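# Hang the power strip on two screws by its keyholes

## Task

Put the power strip onto the two screws using its keyhole slots, oriented so the narrow part of each slot is at the top, and leave it hanging level with no support from the robot.

## Robot and tools

Robot: two YAM arms with parallel-finger grippers, left_arm and right_arm, each with a wrist camera. The names do not match image sides. left_arm's base sits near (-0.011, +0.349, +0.004) m and right_arm's near (+0.030, -0.235, +0.025) m. A camera stand is fixed behind the arms.

Frame: all positions, orientations and offsets use the scene frame. Its origin is at table-top height, halfway between the two nominal bases. +x points out over the table, +y toward left_arm, +z up. On a gripper, the fingers point along its own +z and close along its own y. end_effector_position (metres) is the point between the finger pads, about 1 cm behind the tips. end_effector_quat_wxyz is the gripper's orientation. Reported values can be off by a few centimetres.

execute_actions(actions, cameras): actions is a list of actions. Each action is a table of up to 15 rows, one row per 1/30 s. If fewer rows are given, the last row is held until 15 steps have passed. Every row holds 14 numbers in [-1, 1], covering both arms even if only one moves: left_arm dx, dy, dz, rx, ry, rz, opening, then right_arm in the same order. dx, dy, dz are an offset along scene axes, and rx, ry, rz are one rotation vector turning the gripper about its own position. Offsets are not poses. They are measured from that arm's Hand target at the start of the action. Each row inside one action uses that same start, so rows do not add up. The next action starts from the new Hand target, so sending an offset again moves the arm further. Scale: 1.0 equals 0.6 m or 180 degrees. opening is absolute: +1 is fully open (0.094 m), -1 is closed. Sending all six pose numbers as 0 re-commands the present Hand target. Note that 0 in the opening slot is a real command (half open). To keep a gripper unchanged, resend its current opening. Images are returned only when actions is empty or when cameras names them.

move(target, speed, blend, opening_speed, grip_force, blocking, cameras): target is either one 14-number row or a list of up to 15 rows. The rows use the same layout, scale and scene-frame offsets as above. Each row counts from the Hand targets the move started from, not from the previous row. Grippers travel in straight lines and take the shorter turn. speed is the top speed in m/s, from 0.002 to 2.9, default 0.25. Turning is capped at twice that number in rad/s. speed can be one number or one per target. blend, in metres, rounds the corners of a list; the default 0 stops at each point. opening_speed is how fast the commanded opening changes, in units per second on the -1..+1 scale, 0.2 or more. Use it to close gently. grip_force is the limit per finger pad in newtons, 10 to 50, given as one number or one per arm. It stays set until changed, and lower values close slowly. blocking=false returns after about 0.5 s while the motion continues. A move lasts at most 10 s. It does not avoid obstacles or the other arm. The result adds a move: line saying how it ended (done, off_target, moving, held, fault) and which limits acted. limits=paced means a pose was clipped; limits=held means steps were withheld.

wait(seconds): 0 to 10 s, holding the last commands; a running move continues. stop(): brakes the running move to rest. zoom_image(camera, region): region is [x0, y0, x1, y1] in pixels of that camera's latest image, at most 504 by 504, taken from a camera in the newest set of images. read_manual(section): returns licence text only. finished_scene(scene): the current scene's number. It ends the scene for good, and the strip must stay hung without the robot.

Cameras: cam_head_left, cam_head_right, cam_high, cam_low, cam_left_wrist, cam_right_wrist, each 896x504. Wrist images may lag while the arm moves.

Result lines: each arm's end_effector_position and quaternion, and its Hand target. Hand target is the last commanded pose after clipping, and the next offsets start from it. Other lines include Tool commands, grip_measured (the measured opening on the -1..+1 scale, reading a little wide when empty and a little narrower than a hard part when squeezing), and grip_effort_nm (gripper motor effort; negative is closing, and it does not return to zero at rest). There are also joint positions, velocities (possibly shown as within noise), joint torques (they include the arm's own weight and are noisy) and motor temperatures.

Behaviour: orientation commands are limited to 40 degrees from the measured orientation on each step. Grippers often stop a few centimetres short because of friction or load. Waiting does not help; send the remaining gap as a new offset. An arm blocked by something keeps pushing until it is commanded back, so to end a push, set the target back past the gripper. Fast moves lag and overshoot more, especially with the arm stretched out. Do not route a path near an arm's own base, since it can flip the shoulder posture.

Heat: holding loads, reaching far, or pushing toward unreachable poses warms the motors. At 75 °C a MOTOR HOT line appears. At 90 °C that arm folds up and stays idle. At 100 °C it drops.

Avoid: contact or squeezing between the two arms, grippers or wrist cameras, including one gripper closing on the other's fingers. Also avoid fast impacts with the screws, table or fixtures, hard pressing, dropping the strip or letting it fall from height, letting anything leave the table, and camera cables touching objects. Release only once the strip hangs still, by commanding an opening well above grip_measured.

Each tool is called after "Request:" in YAML: its name, and indented under it one key for each argument.

## Session

Request:
execute_actions:
  actions: []

Scene clock: 0.00 s.
left_arm: end_effector_position=(+0.3733, +0.1807, +0.0660) grip_measured=+1.000 grip_effort_nm=n/a end_effector_quat_wxyz=(+0.304, +0.067, +0.948, -0.063) | right_arm: end_effector_position=(+0.3619, -0.1337, +0.0616) grip_measured=+1.000 grip_effort_nm=n/a end_effector_quat_wxyz=(+0.378, +0.062, +0.923, +0.027)
Joint positions: left_arm=[-0.453 1.685 0.966 -0.229 -0.111 -0.287 0.094] | right_arm=[0.473 1.456 0.513 0.099 0.31 0.468 0.094]
Joint velocities: within noise
Joint torques (N m): no reading
Motor temperatures (°C): left_arm=[27 29 33 41 30 29 30] | right_arm=[30 30 33 38 26 26 24]
Heat: left arm: 41 °C; right arm: 38 °C.
Hand target: left_arm +0.3778, +0.1791, +0.0753; +0.316, +0.065, +0.944, -0.067 | right_arm +0.3644, -0.1336, +0.0660; +0.384, +0.063, +0.921, +0.027
Tool commands: left_gripper/opening=+1.0 right_gripper/opening=+1.0

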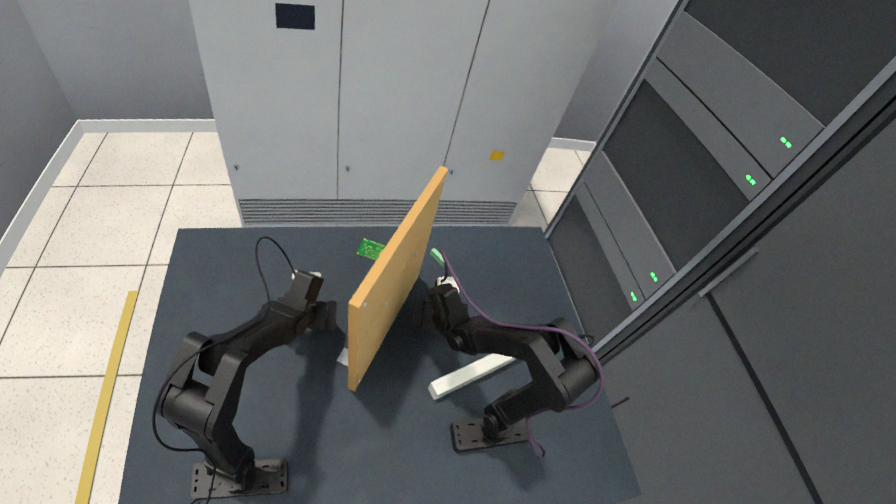

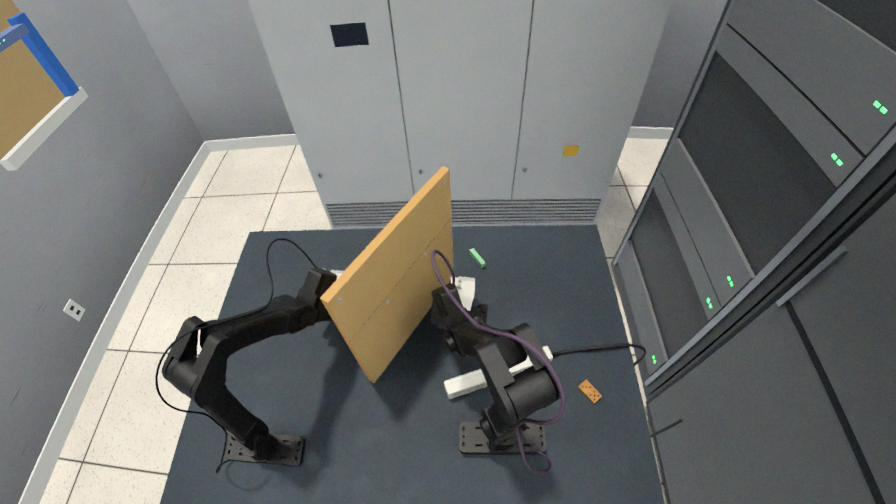

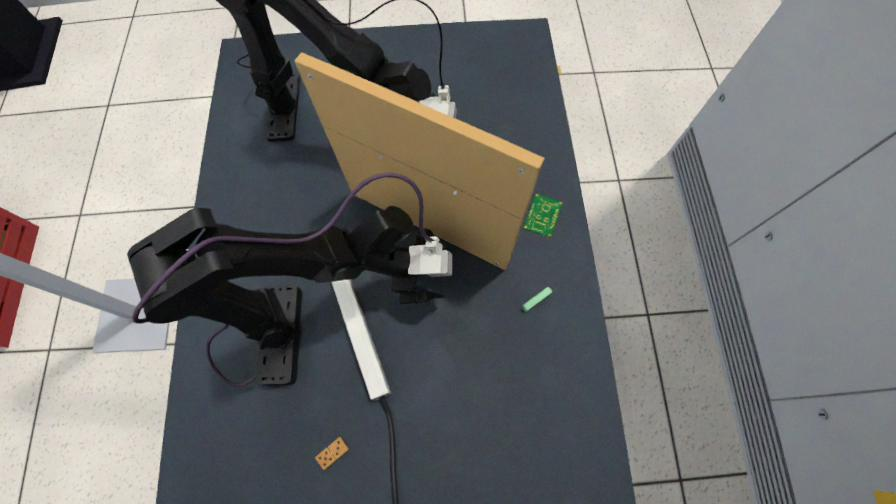

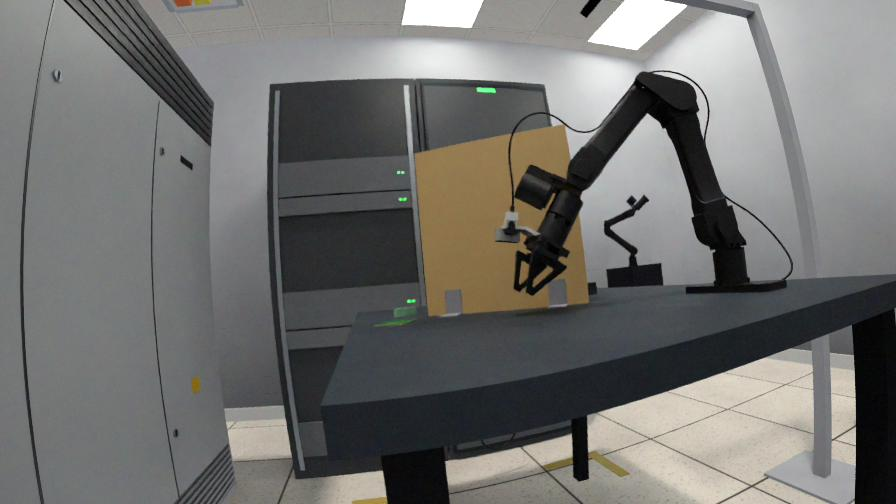

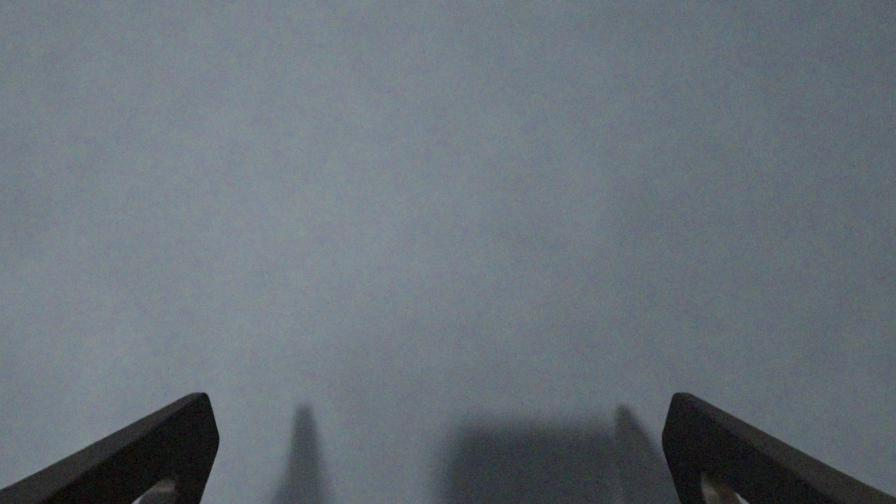

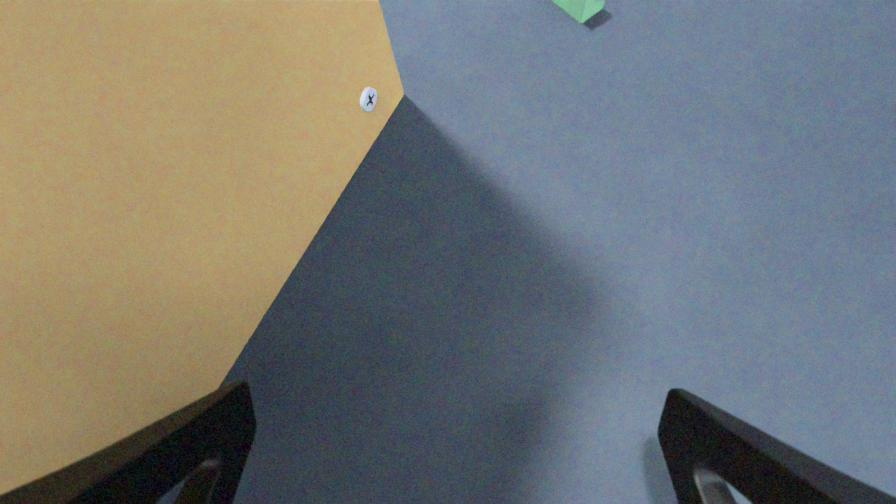

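Request:
zoom_image:
  camera: "cam_high"
  region: [280, 40, 560, 290]

Request:
zoom_image:
  camera: "cam_high"
  region: [300, 260, 460, 420]

Request:
zoom_image:
  camera: "cam_head_right"
  region: [300, 150, 680, 430]

Request:
zoom_image:
  camera: "cam_head_left"
  region: [320, 150, 640, 430]

Scaled by 1.800 from the camera's 896x504 image, which has a finer 1280x720 frame.

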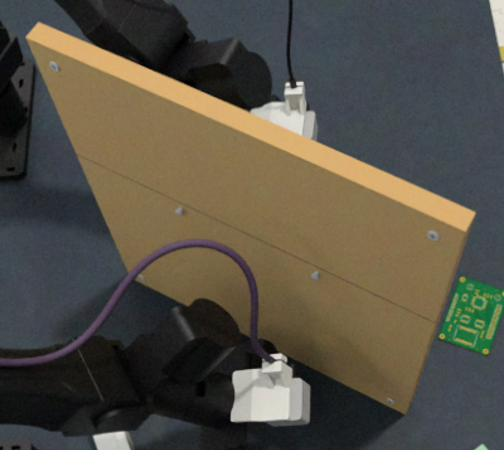

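Scaled by 3.150 from the camera's 896x504 image, which has a finer 1280x720 frame.

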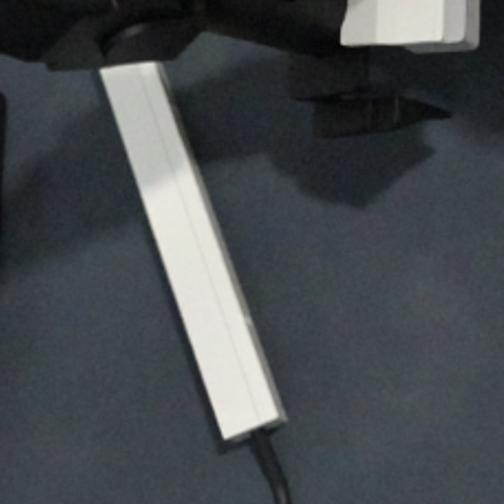

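Scaled by 1.326 from the camera's 896x504 image, which has a finer 1280x720 frame.

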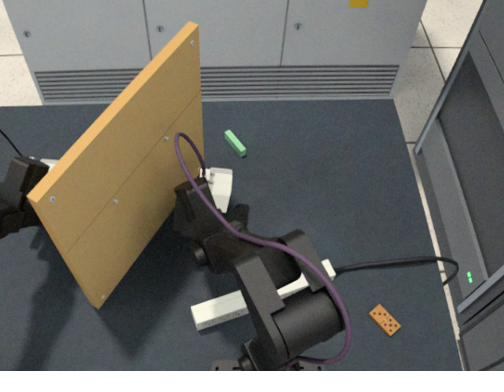

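Scaled by 1.575 from the camera's 896x504 image, which has a finer 1280x720 frame.

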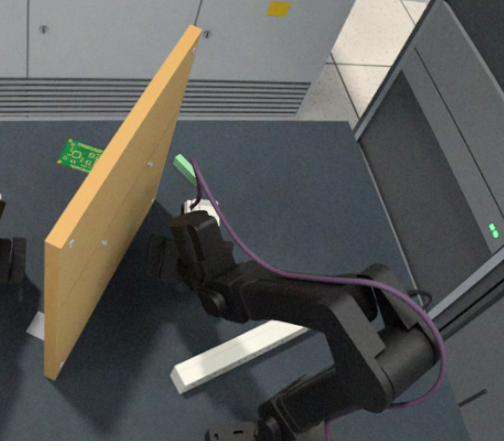

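Request:
zoom_image:
  camera: "cam_high"
  region: [325, 300, 400, 410]

Request:
zoom_image:
  camera: "cam_head_right"
  region: [430, 330, 570, 410]

Request:
zoom_image:
  camera: "cam_head_left"
  region: [410, 330, 550, 410]

Scaled by 4.582 from the camera's 896x504 image, which has a finer 1280x720 frame.

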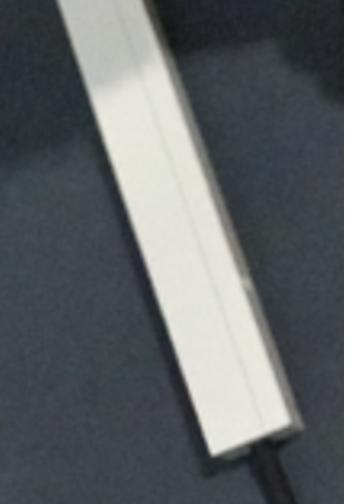

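Scaled by 3.600 from the camera's 896x504 image, which has a finer 1280x720 frame.

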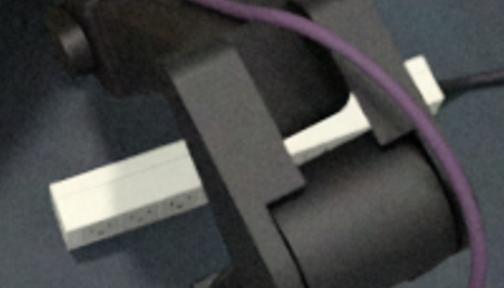

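Scaled by 3.600 from the camera's 896x504 image, which has a finer 1280x720 frame.

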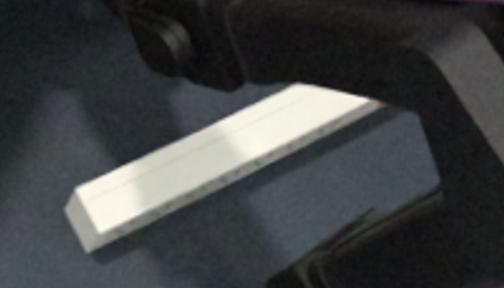

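Request:
move:
  target: [0,0,0,0,0,0,1.0,-0.1907,-0.1107,0.1567,-0.0588,0.2468,0.1398,1.0]
  speed: 0.4
  cameras: ["all"]

Scene clock: 23.17 s.
left_arm: end_effector_position=(+0.3733, +0.1807, +0.0660) grip_measured=+1.000 grip_effort_nm=0.00 end_effector_quat_wxyz=(+0.304, +0.067, +0.948, -0.063) | right_arm: end_effector_position=(+0.2475, -0.2011, +0.1550) grip_measured=+1.000 grip_effort_nm=0.00 end_effector_quat_wxyz=(-0.001, -0.162, +0.987, -0.005)
Joint positions: left_arm=[-0.453 1.685 0.966 -0.229 -0.111 -0.287 0.094] | right_arm=[0.179 1.375 1.147 -1.345 0.009 -0.166 0.094]
Joint torques (N m): left_arm=[-0.03 -7.38 7.5 1.36 -0.13 0.03] | right_arm=[-0.34 -3.62 7.91 0.38 -0.13 -0.01]
Motor temperatures (°C): left_arm=[27 30 38 42 30 29 29] | right_arm=[30 31 35 39 26 25 24]
Heat: left arm: 42 °C; right arm: 39 °C.
Hand target: left_arm +0.3778, +0.1791, +0.0753; +0.316, +0.065, +0.944, -0.067 | right_arm +0.2499, -0.2000, +0.1600; +0.000, -0.163, +0.987, +0.000
Off the commanded pose: left_arm 0.010 m, 1 deg | right_arm 0.006 m, 1 deg.
move: done
camera_calibration:
cam_right_wrist: T_world_to_cam=[[0.334075, -0.94242, -0.0154422, -0.264905], [-0.854986, -0.309895, 0.41589, 0.121072], [-0.396729, -0.125736, -0.909284, 0.303892], [0, 0, 0, 1]] pos_world=[0.312575, -0.173922, 0.221881]

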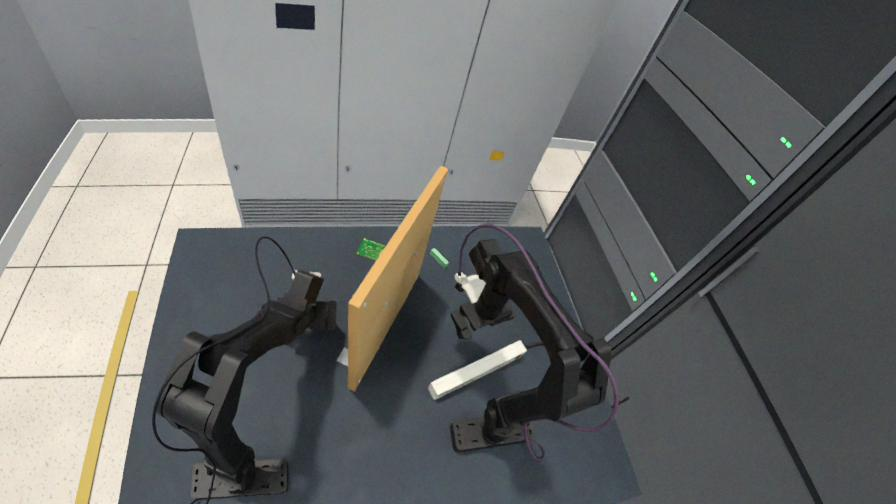

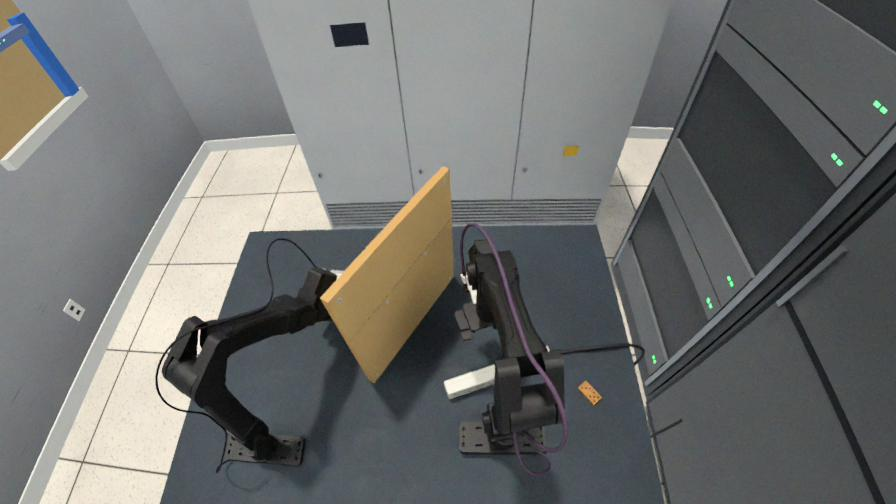

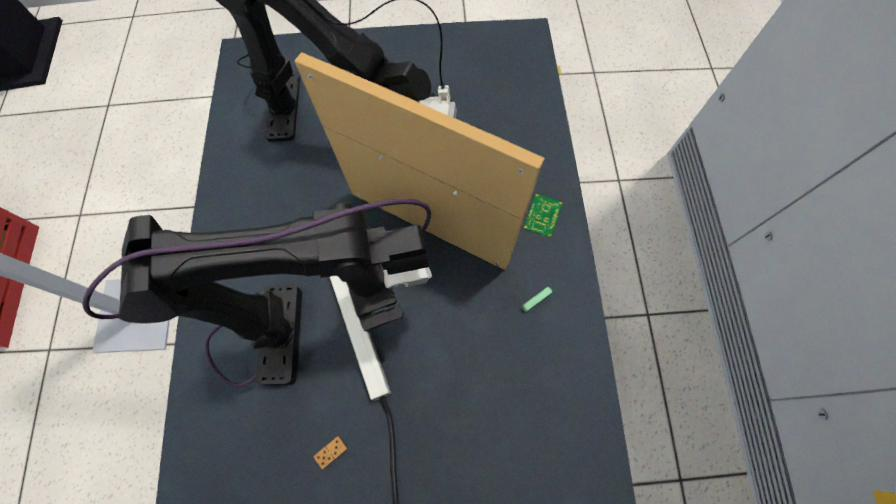

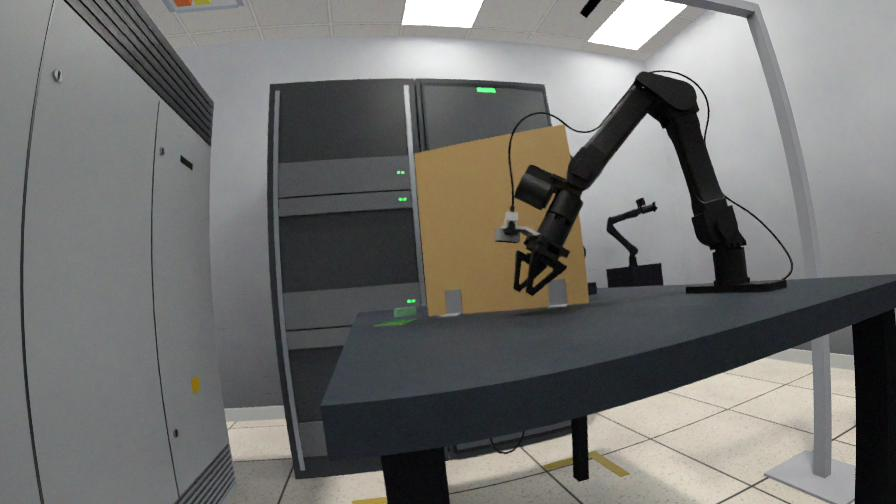

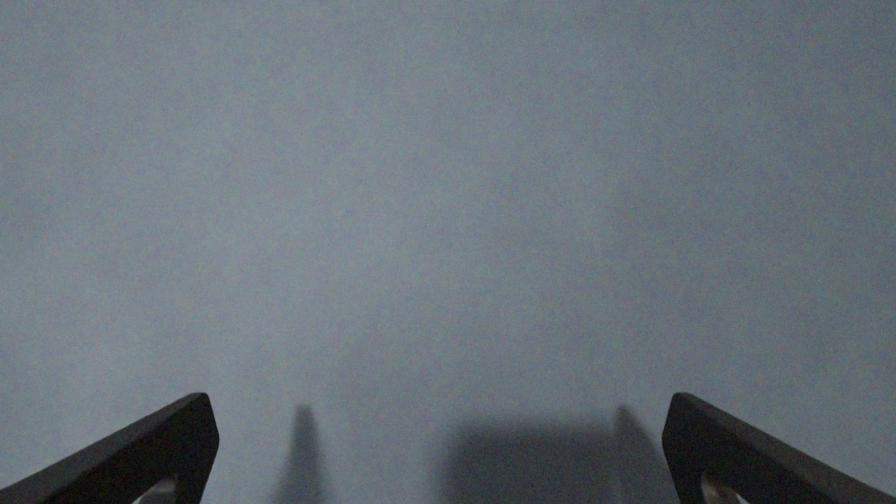

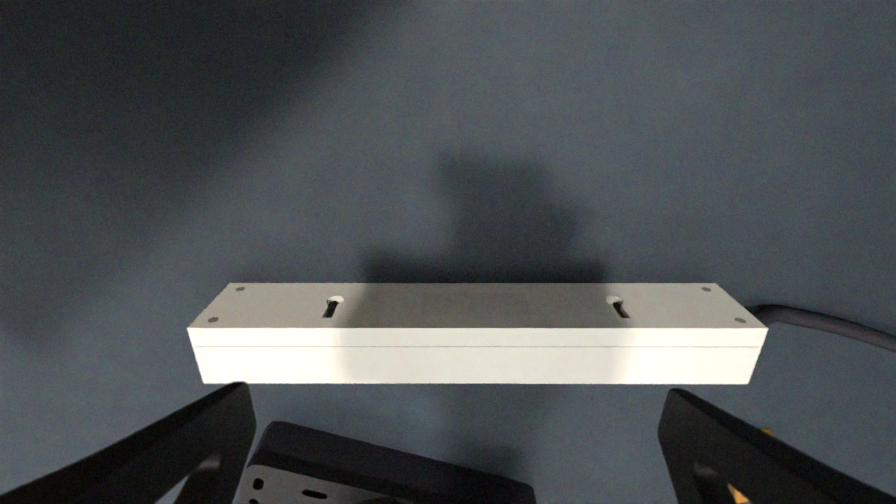

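Request:
zoom_image:
  camera: "cam_right_wrist"
  region: [170, 260, 480, 400]

Request:
zoom_image:
  camera: "cam_right_wrist"
  region: [480, 260, 790, 400]

Scaled by 1.626 from the camera's 896x504 image, which has a finer 1280x720 frame.

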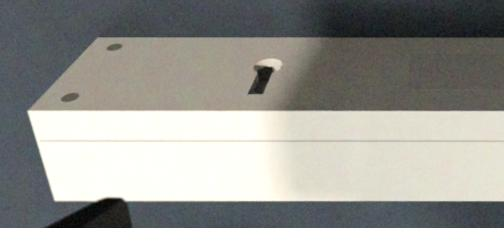

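Scaled by 1.626 from the camera's 896x504 image, which has a finer 1280x720 frame.

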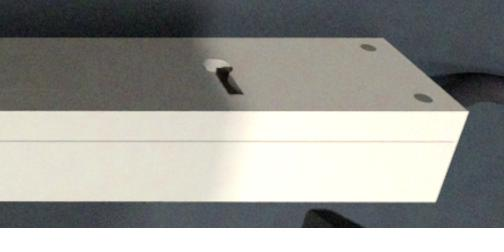

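Request:
move:
  target:
    - [0,0,0,0,0,0,1.0,-0.1088,-0.0503,-0.05,0,0,-0.4922,1.0]
    - [0,0,0,0,0,0,1.0,-0.1088,-0.0503,-0.2083,0,0,-0.4922,1.0]
  speed: [0.35, 0.2]
  blend: [0.02, 0]
  cameras: ["cam_right_wrist", "cam_high", "cam_head_right"]

Scene clock: 58.73 s.
left_arm: end_effector_position=(+0.3733, +0.1807, +0.0660) grip_measured=+1.000 grip_effort_nm=0.00 end_effector_quat_wxyz=(+0.304, +0.067, +0.948, -0.063) | right_arm: end_effector_position=(+0.1856, -0.2295, +0.0386) grip_measured=+1.000 grip_effort_nm=-0.01 end_effector_quat_wxyz=(+0.000, +0.569, +0.822, +0.002)
Joint positions: left_arm=[-0.453 1.685 0.966 -0.229 -0.111 -0.287 0.094] | right_arm=[0.048 1.198 0.549 -0.92 -0.003 1.239 0.094]
Joint torques (N m): left_arm=[-0.03 -7.38 7.49 1.36 -0.13 0.04] | right_arm=[-0.13 -1.76 4.27 0.74 0 0.1]
Heat: left arm: 41 °C; right arm: 38 °C.
Hand target: left_arm +0.3778, +0.1791, +0.0753; +0.316, +0.065, +0.944, -0.067 | right_arm +0.1846, -0.2301, +0.0350; +0.000, +0.573, +0.820, +0.000
Off the commanded pose: left_arm 0.010 m, 1 deg | right_arm 0.004 m, 0 deg.
move: done
camera_calibration:
cam_right_wrist: T_world_to_cam=[[-0.930089, -0.36634, -0.0270218, 0.0945399], [-0.344, 0.842843, 0.413859, 0.277551], [-0.128838, 0.394221, -0.90994, 0.239491], [0, 0, 0, 1]] pos_world=[0.214263, -0.29371, 0.10561]
Images, in order (width x height): cam_head_right 896x504, cam_high 896x504, cam_right_wrist 896x504.

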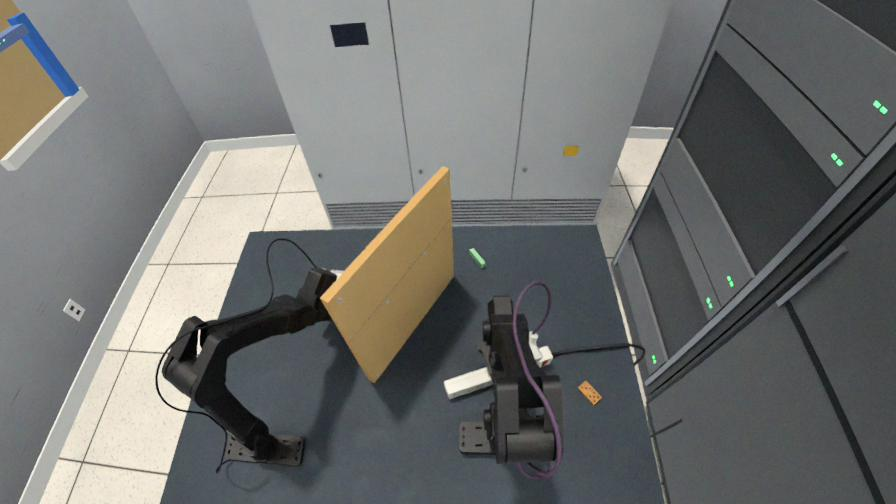

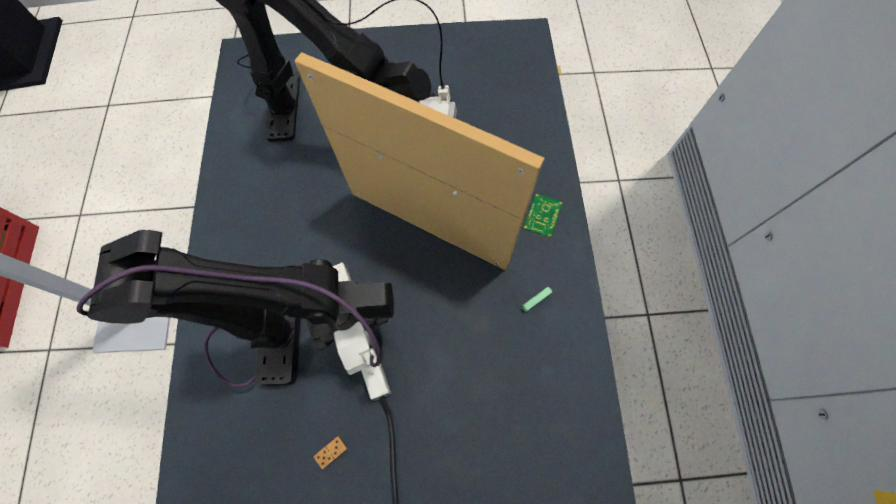

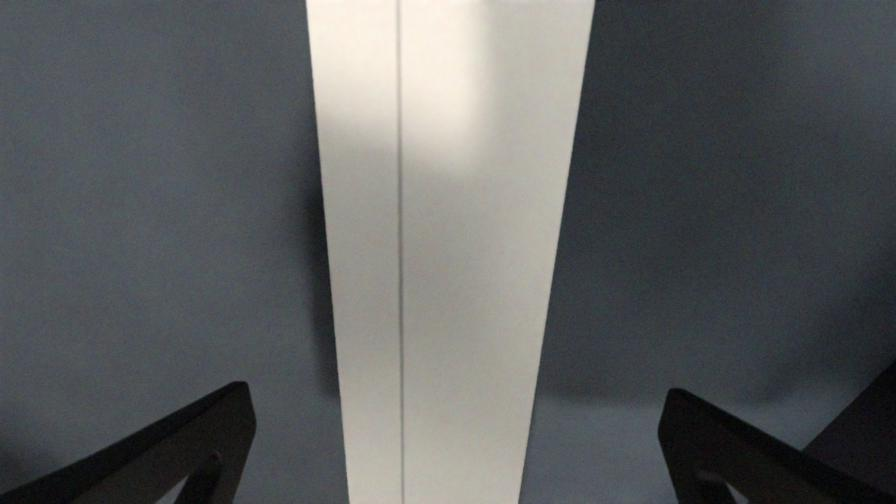

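Request:
move:
  target:
    - [0,0,0,0,0,0,1.0,0.0063,0.0023,-0.0142,0,0,0,1.0]
    - [0,0,0,0,0,0,1.0,0.0063,0.0023,-0.0142,0,0,0,-0.5]
  speed: 0.15
  opening_speed: 1.2
  cameras: ["cam_right_wrist", "cam_head_right"]

Scene clock: 62.70 s.
left_arm: end_effector_position=(+0.3733, +0.1807, +0.0660) grip_measured=+1.000 grip_effort_nm=0.00 end_effector_quat_wxyz=(+0.304, +0.067, +0.948, -0.063) | right_arm: end_effector_position=(+0.1898, -0.2294, +0.0298) grip_measured=-0.280 grip_effort_nm=-1.03 end_effector_quat_wxyz=(+0.001, +0.573, +0.819, +0.002)
Joint positions: left_arm=[-0.453 1.685 0.966 -0.229 -0.111 -0.287 0.094] | right_arm=[0.048 1.237 0.534 -0.865 -0.003 1.249 0.034]
Joint torques (N m): left_arm=[-0.03 -7.36 7.5 1.36 -0.13 0.03] | right_arm=[0.66 -1.94 4.27 0.68 0.01 0.03]
Heat: left arm: 41 °C; right arm: 37 °C.
Hand target: left_arm +0.3778, +0.1791, +0.0753; +0.316, +0.065, +0.944, -0.067 | right_arm +0.1884, -0.2288, +0.0265; +0.000, +0.573, +0.820, +0.000
Off the commanded pose: left_arm 0.010 m, 1 deg | right_arm 0.004 m, 0 deg.
move: done
camera_calibration:
cam_right_wrist: T_world_to_cam=[[-0.933638, -0.357091, -0.0284012, 0.101076], [-0.336214, 0.846166, 0.413476, 0.281749], [-0.123617, 0.395586, -0.910072, 0.231343], [0, 0, 0, 1]] pos_world=[0.217694, -0.293829, 0.0969128]
Images, in order (width x height): cam_head_right 896x504, cam_right_wrist 896x504.

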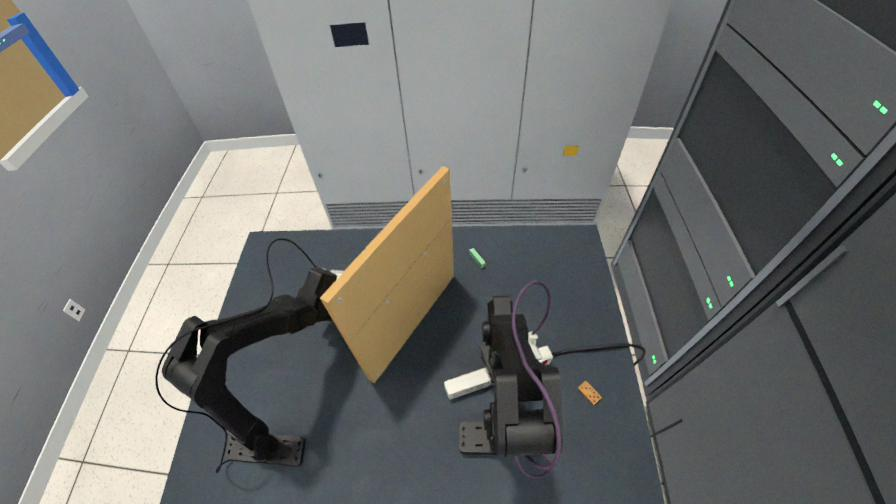

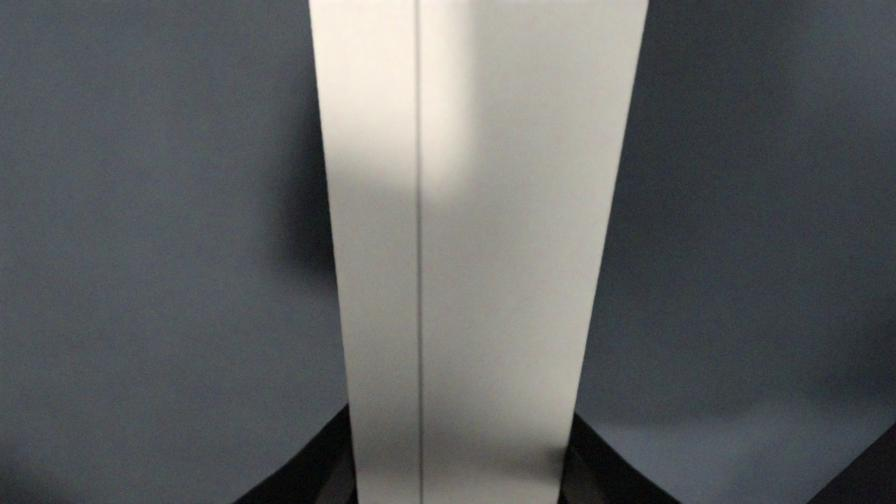

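Request:
move:
  target:
    - [0,0,0,0,0,0,1.0,0,0,0.0833,0,0,0,-0.5]
    - [0,0,0,0,0,0,1.0,0.0027,-0.0687,0.0667,-0.0436,0.2475,-0.1053,-0.5]
  speed: [0.15, 0.3]
  blend: [0.01, 0]
  cameras: ["cam_right_wrist", "cam_head_right", "cam_high"]

Scene clock: 74.10 s.
left_arm: end_effector_position=(+0.3733, +0.1807, +0.0660) grip_measured=+1.000 grip_effort_nm=0.00 end_effector_quat_wxyz=(+0.304, +0.067, +0.948, -0.063) | right_arm: end_effector_position=(+0.1982, -0.2695, +0.0552) grip_measured=-0.280 grip_effort_nm=-1.03 end_effector_quat_wxyz=(-0.252, +0.650, +0.673, -0.249)
Joint positions: left_arm=[-0.453 1.685 0.966 -0.229 -0.111 -0.287 0.094] | right_arm=[-0.097 1.99 1.153 -1.454 0.085 1.45 0.034]
Joint torques (N m): left_arm=[-0.03 -7.38 7.5 1.36 -0.13 0.04] | right_arm=[-0.43 -7.36 5.01 -1.42 -0.02 0.33]
Heat: left arm: 41 °C; right arm: 36 °C.
Hand target: left_arm +0.3778, +0.1791, +0.0753; +0.316, +0.065, +0.944, -0.067 | right_arm +0.1901, -0.2700, +0.0665; -0.271, +0.653, +0.654, -0.270
Off the commanded pose: left_arm 0.010 m, 1 deg | right_arm 0.014 m, 4 deg.
move: off_target (right_arm)
camera_calibration:
cam_right_wrist: T_world_to_cam=[[-0.763812, -0.0483347, 0.643627, 0.107717], [0.22855, 0.912327, 0.339741, 0.217994], [-0.60362, 0.406599, -0.685799, 0.357105], [0, 0, 0, 1]] pos_world=[0.248009, -0.338874, 0.101511]
Images, in order (width x height): cam_head_right 896x504, cam_high 896x504, cam_right_wrist 896x504.

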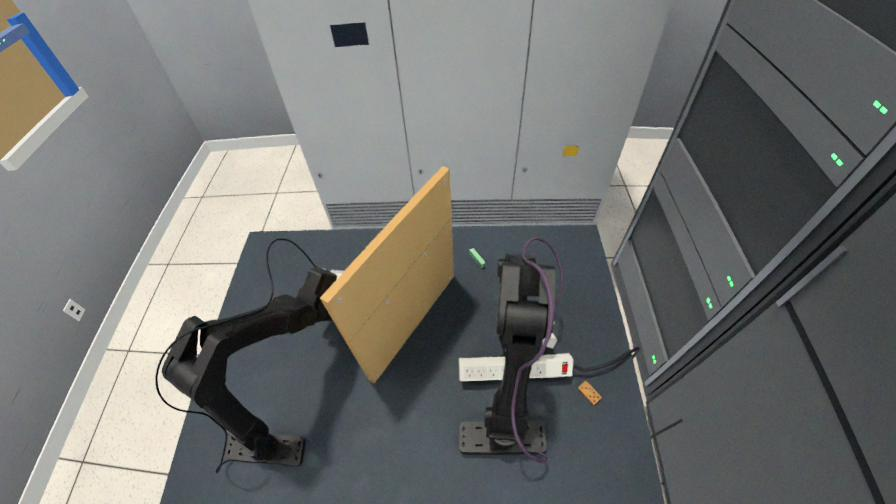

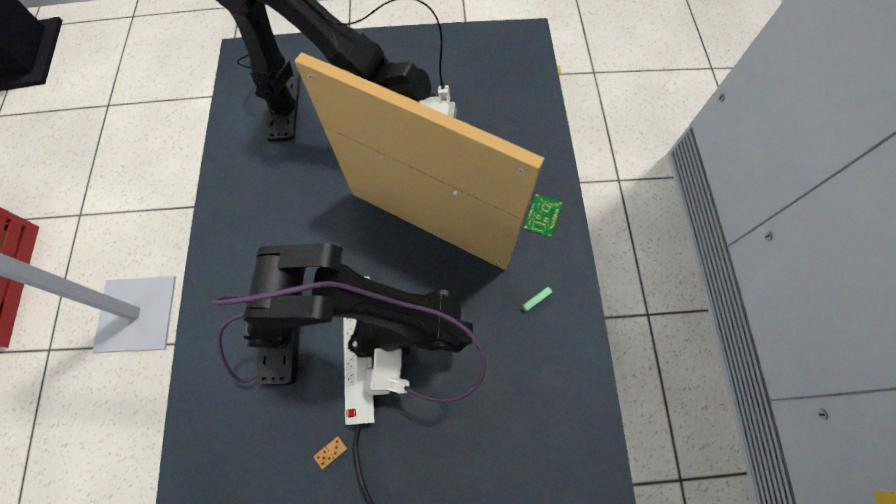

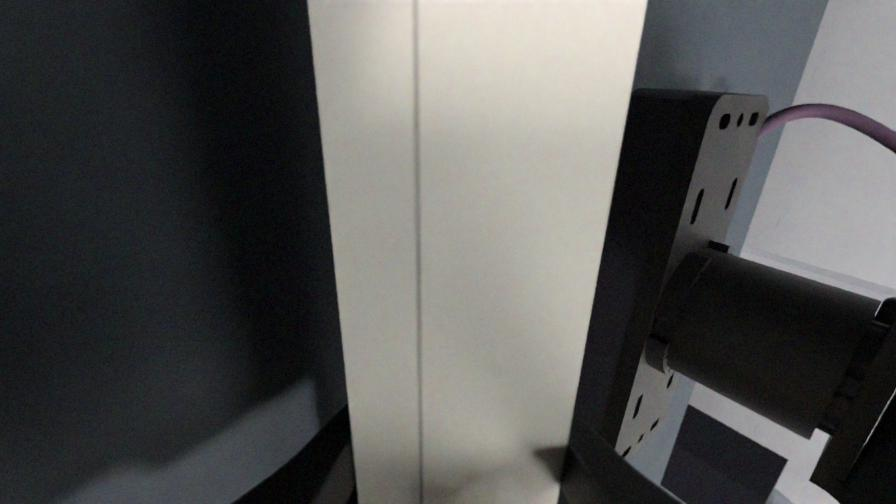

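Request:
move:
  target: [0,0,0,0,0,0,1.0,0,0,-0.038,0,0.03,0,-0.5]
  speed: 0.08
  cameras: ["cam_right_wrist", "cam_head_right"]

Scene clock: 76.37 s.
left_arm: end_effector_position=(+0.3733, +0.1807, +0.0660) grip_measured=+1.000 grip_effort_nm=0.01 end_effector_quat_wxyz=(+0.304, +0.067, +0.948, -0.063) | right_arm: end_effector_position=(+0.1950, -0.2707, +0.0362) grip_measured=-0.280 grip_effort_nm=-1.03 end_effector_quat_wxyz=(-0.286, +0.639, +0.655, -0.285)
Joint positions: left_arm=[-0.453 1.685 0.966 -0.229 -0.111 -0.287 0.094] | right_arm=[-0.097 2.126 1.185 -1.457 0.094 1.47 0.034]
Joint torques (N m): left_arm=[-0.03 -7.36 7.5 1.36 -0.13 0.04] | right_arm=[-0.18 -7.51 4.3 -1.37 -0.03 0.21]
Heat: left arm: 41 °C; right arm: 37 °C.
Hand target: left_arm +0.3778, +0.1791, +0.0753; +0.316, +0.065, +0.944, -0.067 | right_arm +0.1900, -0.2700, +0.0437; -0.302, +0.639, +0.640, -0.301
Off the commanded pose: left_arm 0.010 m, 1 deg | right_arm 0.009 m, 3 deg.
move: off_target (right_arm)
camera_calibration:
cam_right_wrist: T_world_to_cam=[[-0.691267, -0.0373262, 0.721634, 0.103441], [0.270339, 0.912783, 0.306176, 0.219398], [-0.670124, 0.406735, -0.620887, 0.353309], [0, 0, 0, 1]] pos_world=[0.248955, -0.340105, 0.0775438]
Images, in order (width x height): cam_head_right 896x504, cam_right_wrist 896x504.

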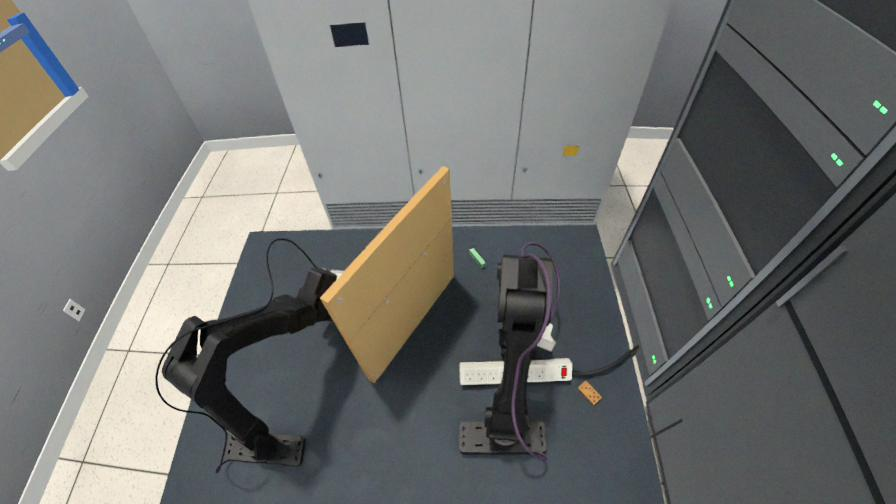

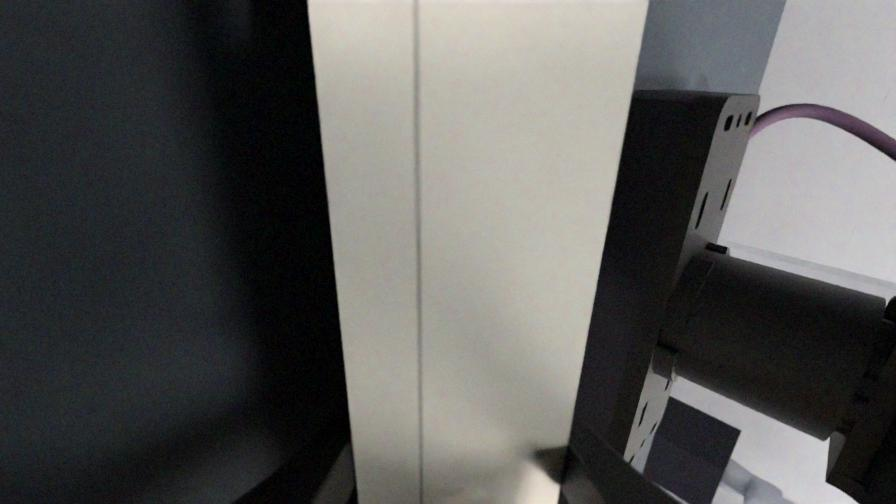

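Request:
move:
  target:
    - [0,0,0,0,0,0,1.0,0,0,-0.008,0,0,0,-0.5]
    - [0,0,0,0,0,0,1.0,0,0,-0.008,0,0,0,0.1]
  speed: 0.05
  opening_speed: 0.35
  cameras: ["cam_right_wrist", "cam_head_right", "cam_high"]

Scene clock: 82.33 s.
left_arm: end_effector_position=(+0.3733, +0.1807, +0.0660) grip_measured=+1.000 grip_effort_nm=0.00 end_effector_quat_wxyz=(+0.304, +0.067, +0.948, -0.063) | right_arm: end_effector_position=(+0.1921, -0.2701, +0.0379) grip_measured=+0.098 grip_effort_nm=0.09 end_effector_quat_wxyz=(-0.292, +0.639, +0.649, -0.291)
Joint positions: left_arm=[-0.453 1.685 0.966 -0.229 -0.111 -0.287 0.094] | right_arm=[-0.097 2.132 1.185 -1.47 0.092 1.479 0.052]
Joint torques (N m): left_arm=[-0.03 -7.38 7.49 1.37 -0.13 0.04] | right_arm=[-0.2 -7.19 3.92 -1.14 0.01 0.15]
Heat: left arm: 41 °C; right arm: 37 °C.
Hand target: left_arm +0.3778, +0.1791, +0.0753; +0.316, +0.065, +0.944, -0.067 | right_arm +0.1900, -0.2700, +0.0389; -0.302, +0.639, +0.640, -0.301
Off the commanded pose: left_arm 0.010 m, 1 deg | right_arm 0.002 m, 2 deg.
move: done; target 2's new opening was sent with right_arm's hand 0.005 m and 3 deg from that target
camera_calibration:
cam_right_wrist: T_world_to_cam=[[-0.677187, -0.0302219, 0.73519, 0.0989862], [0.282347, 0.911997, 0.297561, 0.217071], [-0.679484, 0.409083, -0.609059, 0.354082], [0, 0, 0, 1]] pos_world=[0.246336, -0.339826, 0.0782914]
Images, in order (width x height): cam_head_right 896x504, cam_high 896x504, cam_right_wrist 896x504.

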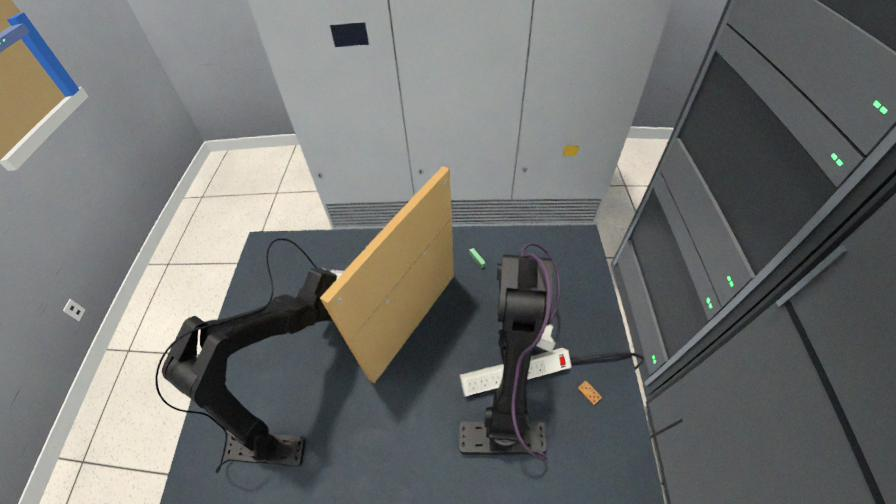

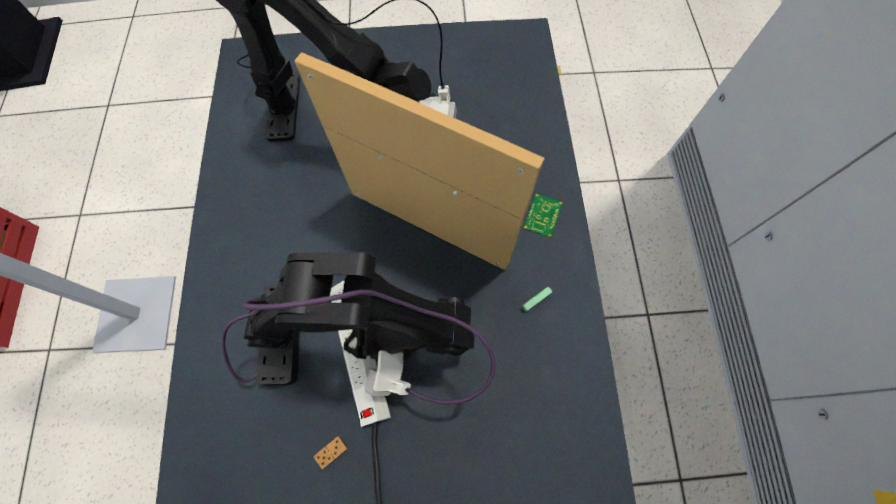

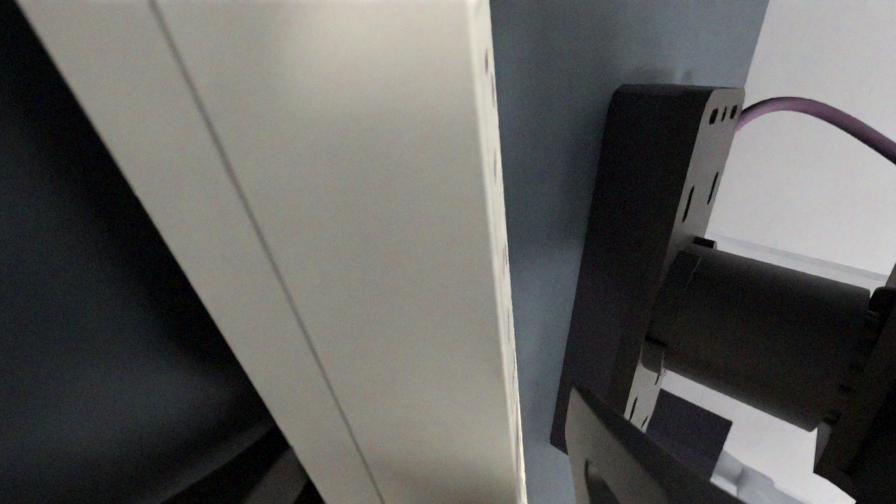

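Request:
move:
  target: [0,0,0,0,0,0,1.0,0.05,0,0,0,0,0,0.15]
  speed: 0.06
  opening_speed: 0.5
  cameras: ["cam_right_wrist", "cam_head_right", "cam_high"]

Scene clock: 84.33 s.
left_arm: end_effector_position=(+0.3733, +0.1807, +0.0660) grip_measured=+1.000 grip_effort_nm=0.00 end_effector_quat_wxyz=(+0.304, +0.067, +0.948, -0.063) | right_arm: end_effector_position=(+0.2198, -0.2718, +0.0386) grip_measured=+0.148 grip_effort_nm=0.09 end_effector_quat_wxyz=(-0.295, +0.640, +0.646, -0.293)
Joint positions: left_arm=[-0.453 1.685 0.966 -0.229 -0.111 -0.287 0.094] | right_arm=[-0.094 2.22 1.337 -1.542 0.087 1.486 0.054]
Joint torques (N m): left_arm=[-0.03 -7.36 7.5 1.36 -0.13 0.03] | right_arm=[0.51 -8.12 4.66 -1.09 -0.02 0.15]
Heat: left arm: 41 °C; right arm: 37 °C.
Hand target: left_arm +0.3778, +0.1791, +0.0753; +0.316, +0.065, +0.944, -0.067 | right_arm +0.2201, -0.2699, +0.0389; -0.302, +0.639, +0.640, -0.301
Off the commanded pose: left_arm 0.010 m, 1 deg | right_arm 0.002 m, 1 deg.
move: done
camera_calibration:
cam_right_wrist: T_world_to_cam=[[-0.671536, -0.0258434, 0.740521, 0.116937], [0.289607, 0.910741, 0.294412, 0.208621], [-0.682032, 0.412168, -0.604111, 0.375239], [0, 0, 0, 1]] pos_world=[0.274034, -0.34164, 0.0786715]
Images, in order (width x height): cam_head_right 896x504, cam_high 896x504, cam_right_wrist 896x504.

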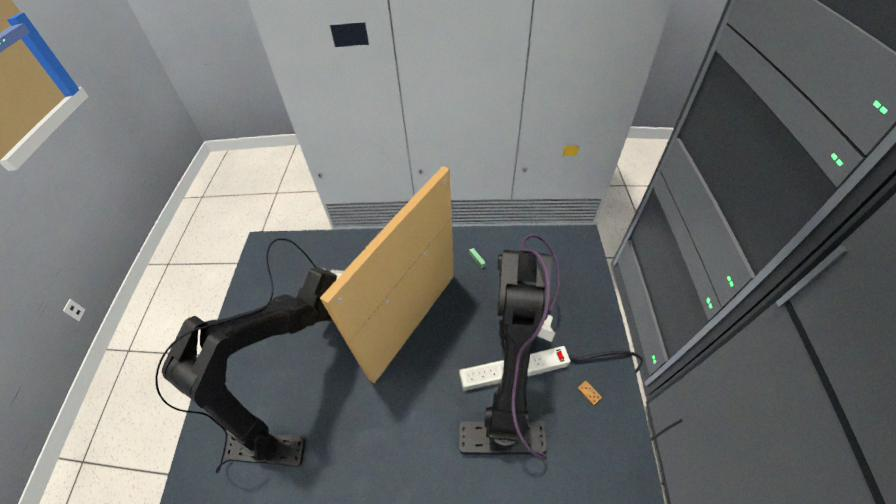

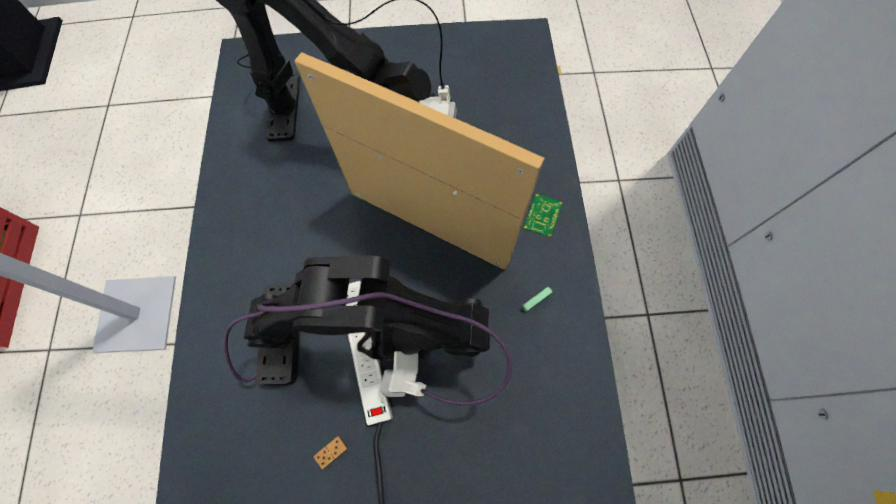

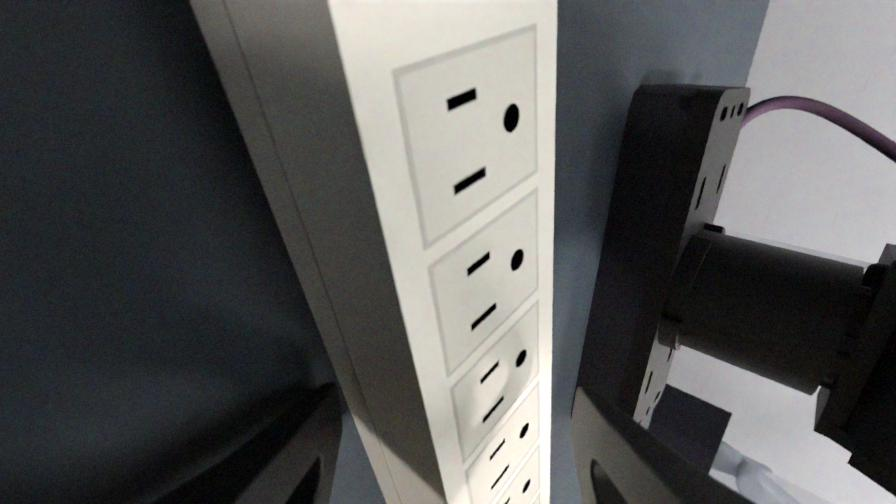

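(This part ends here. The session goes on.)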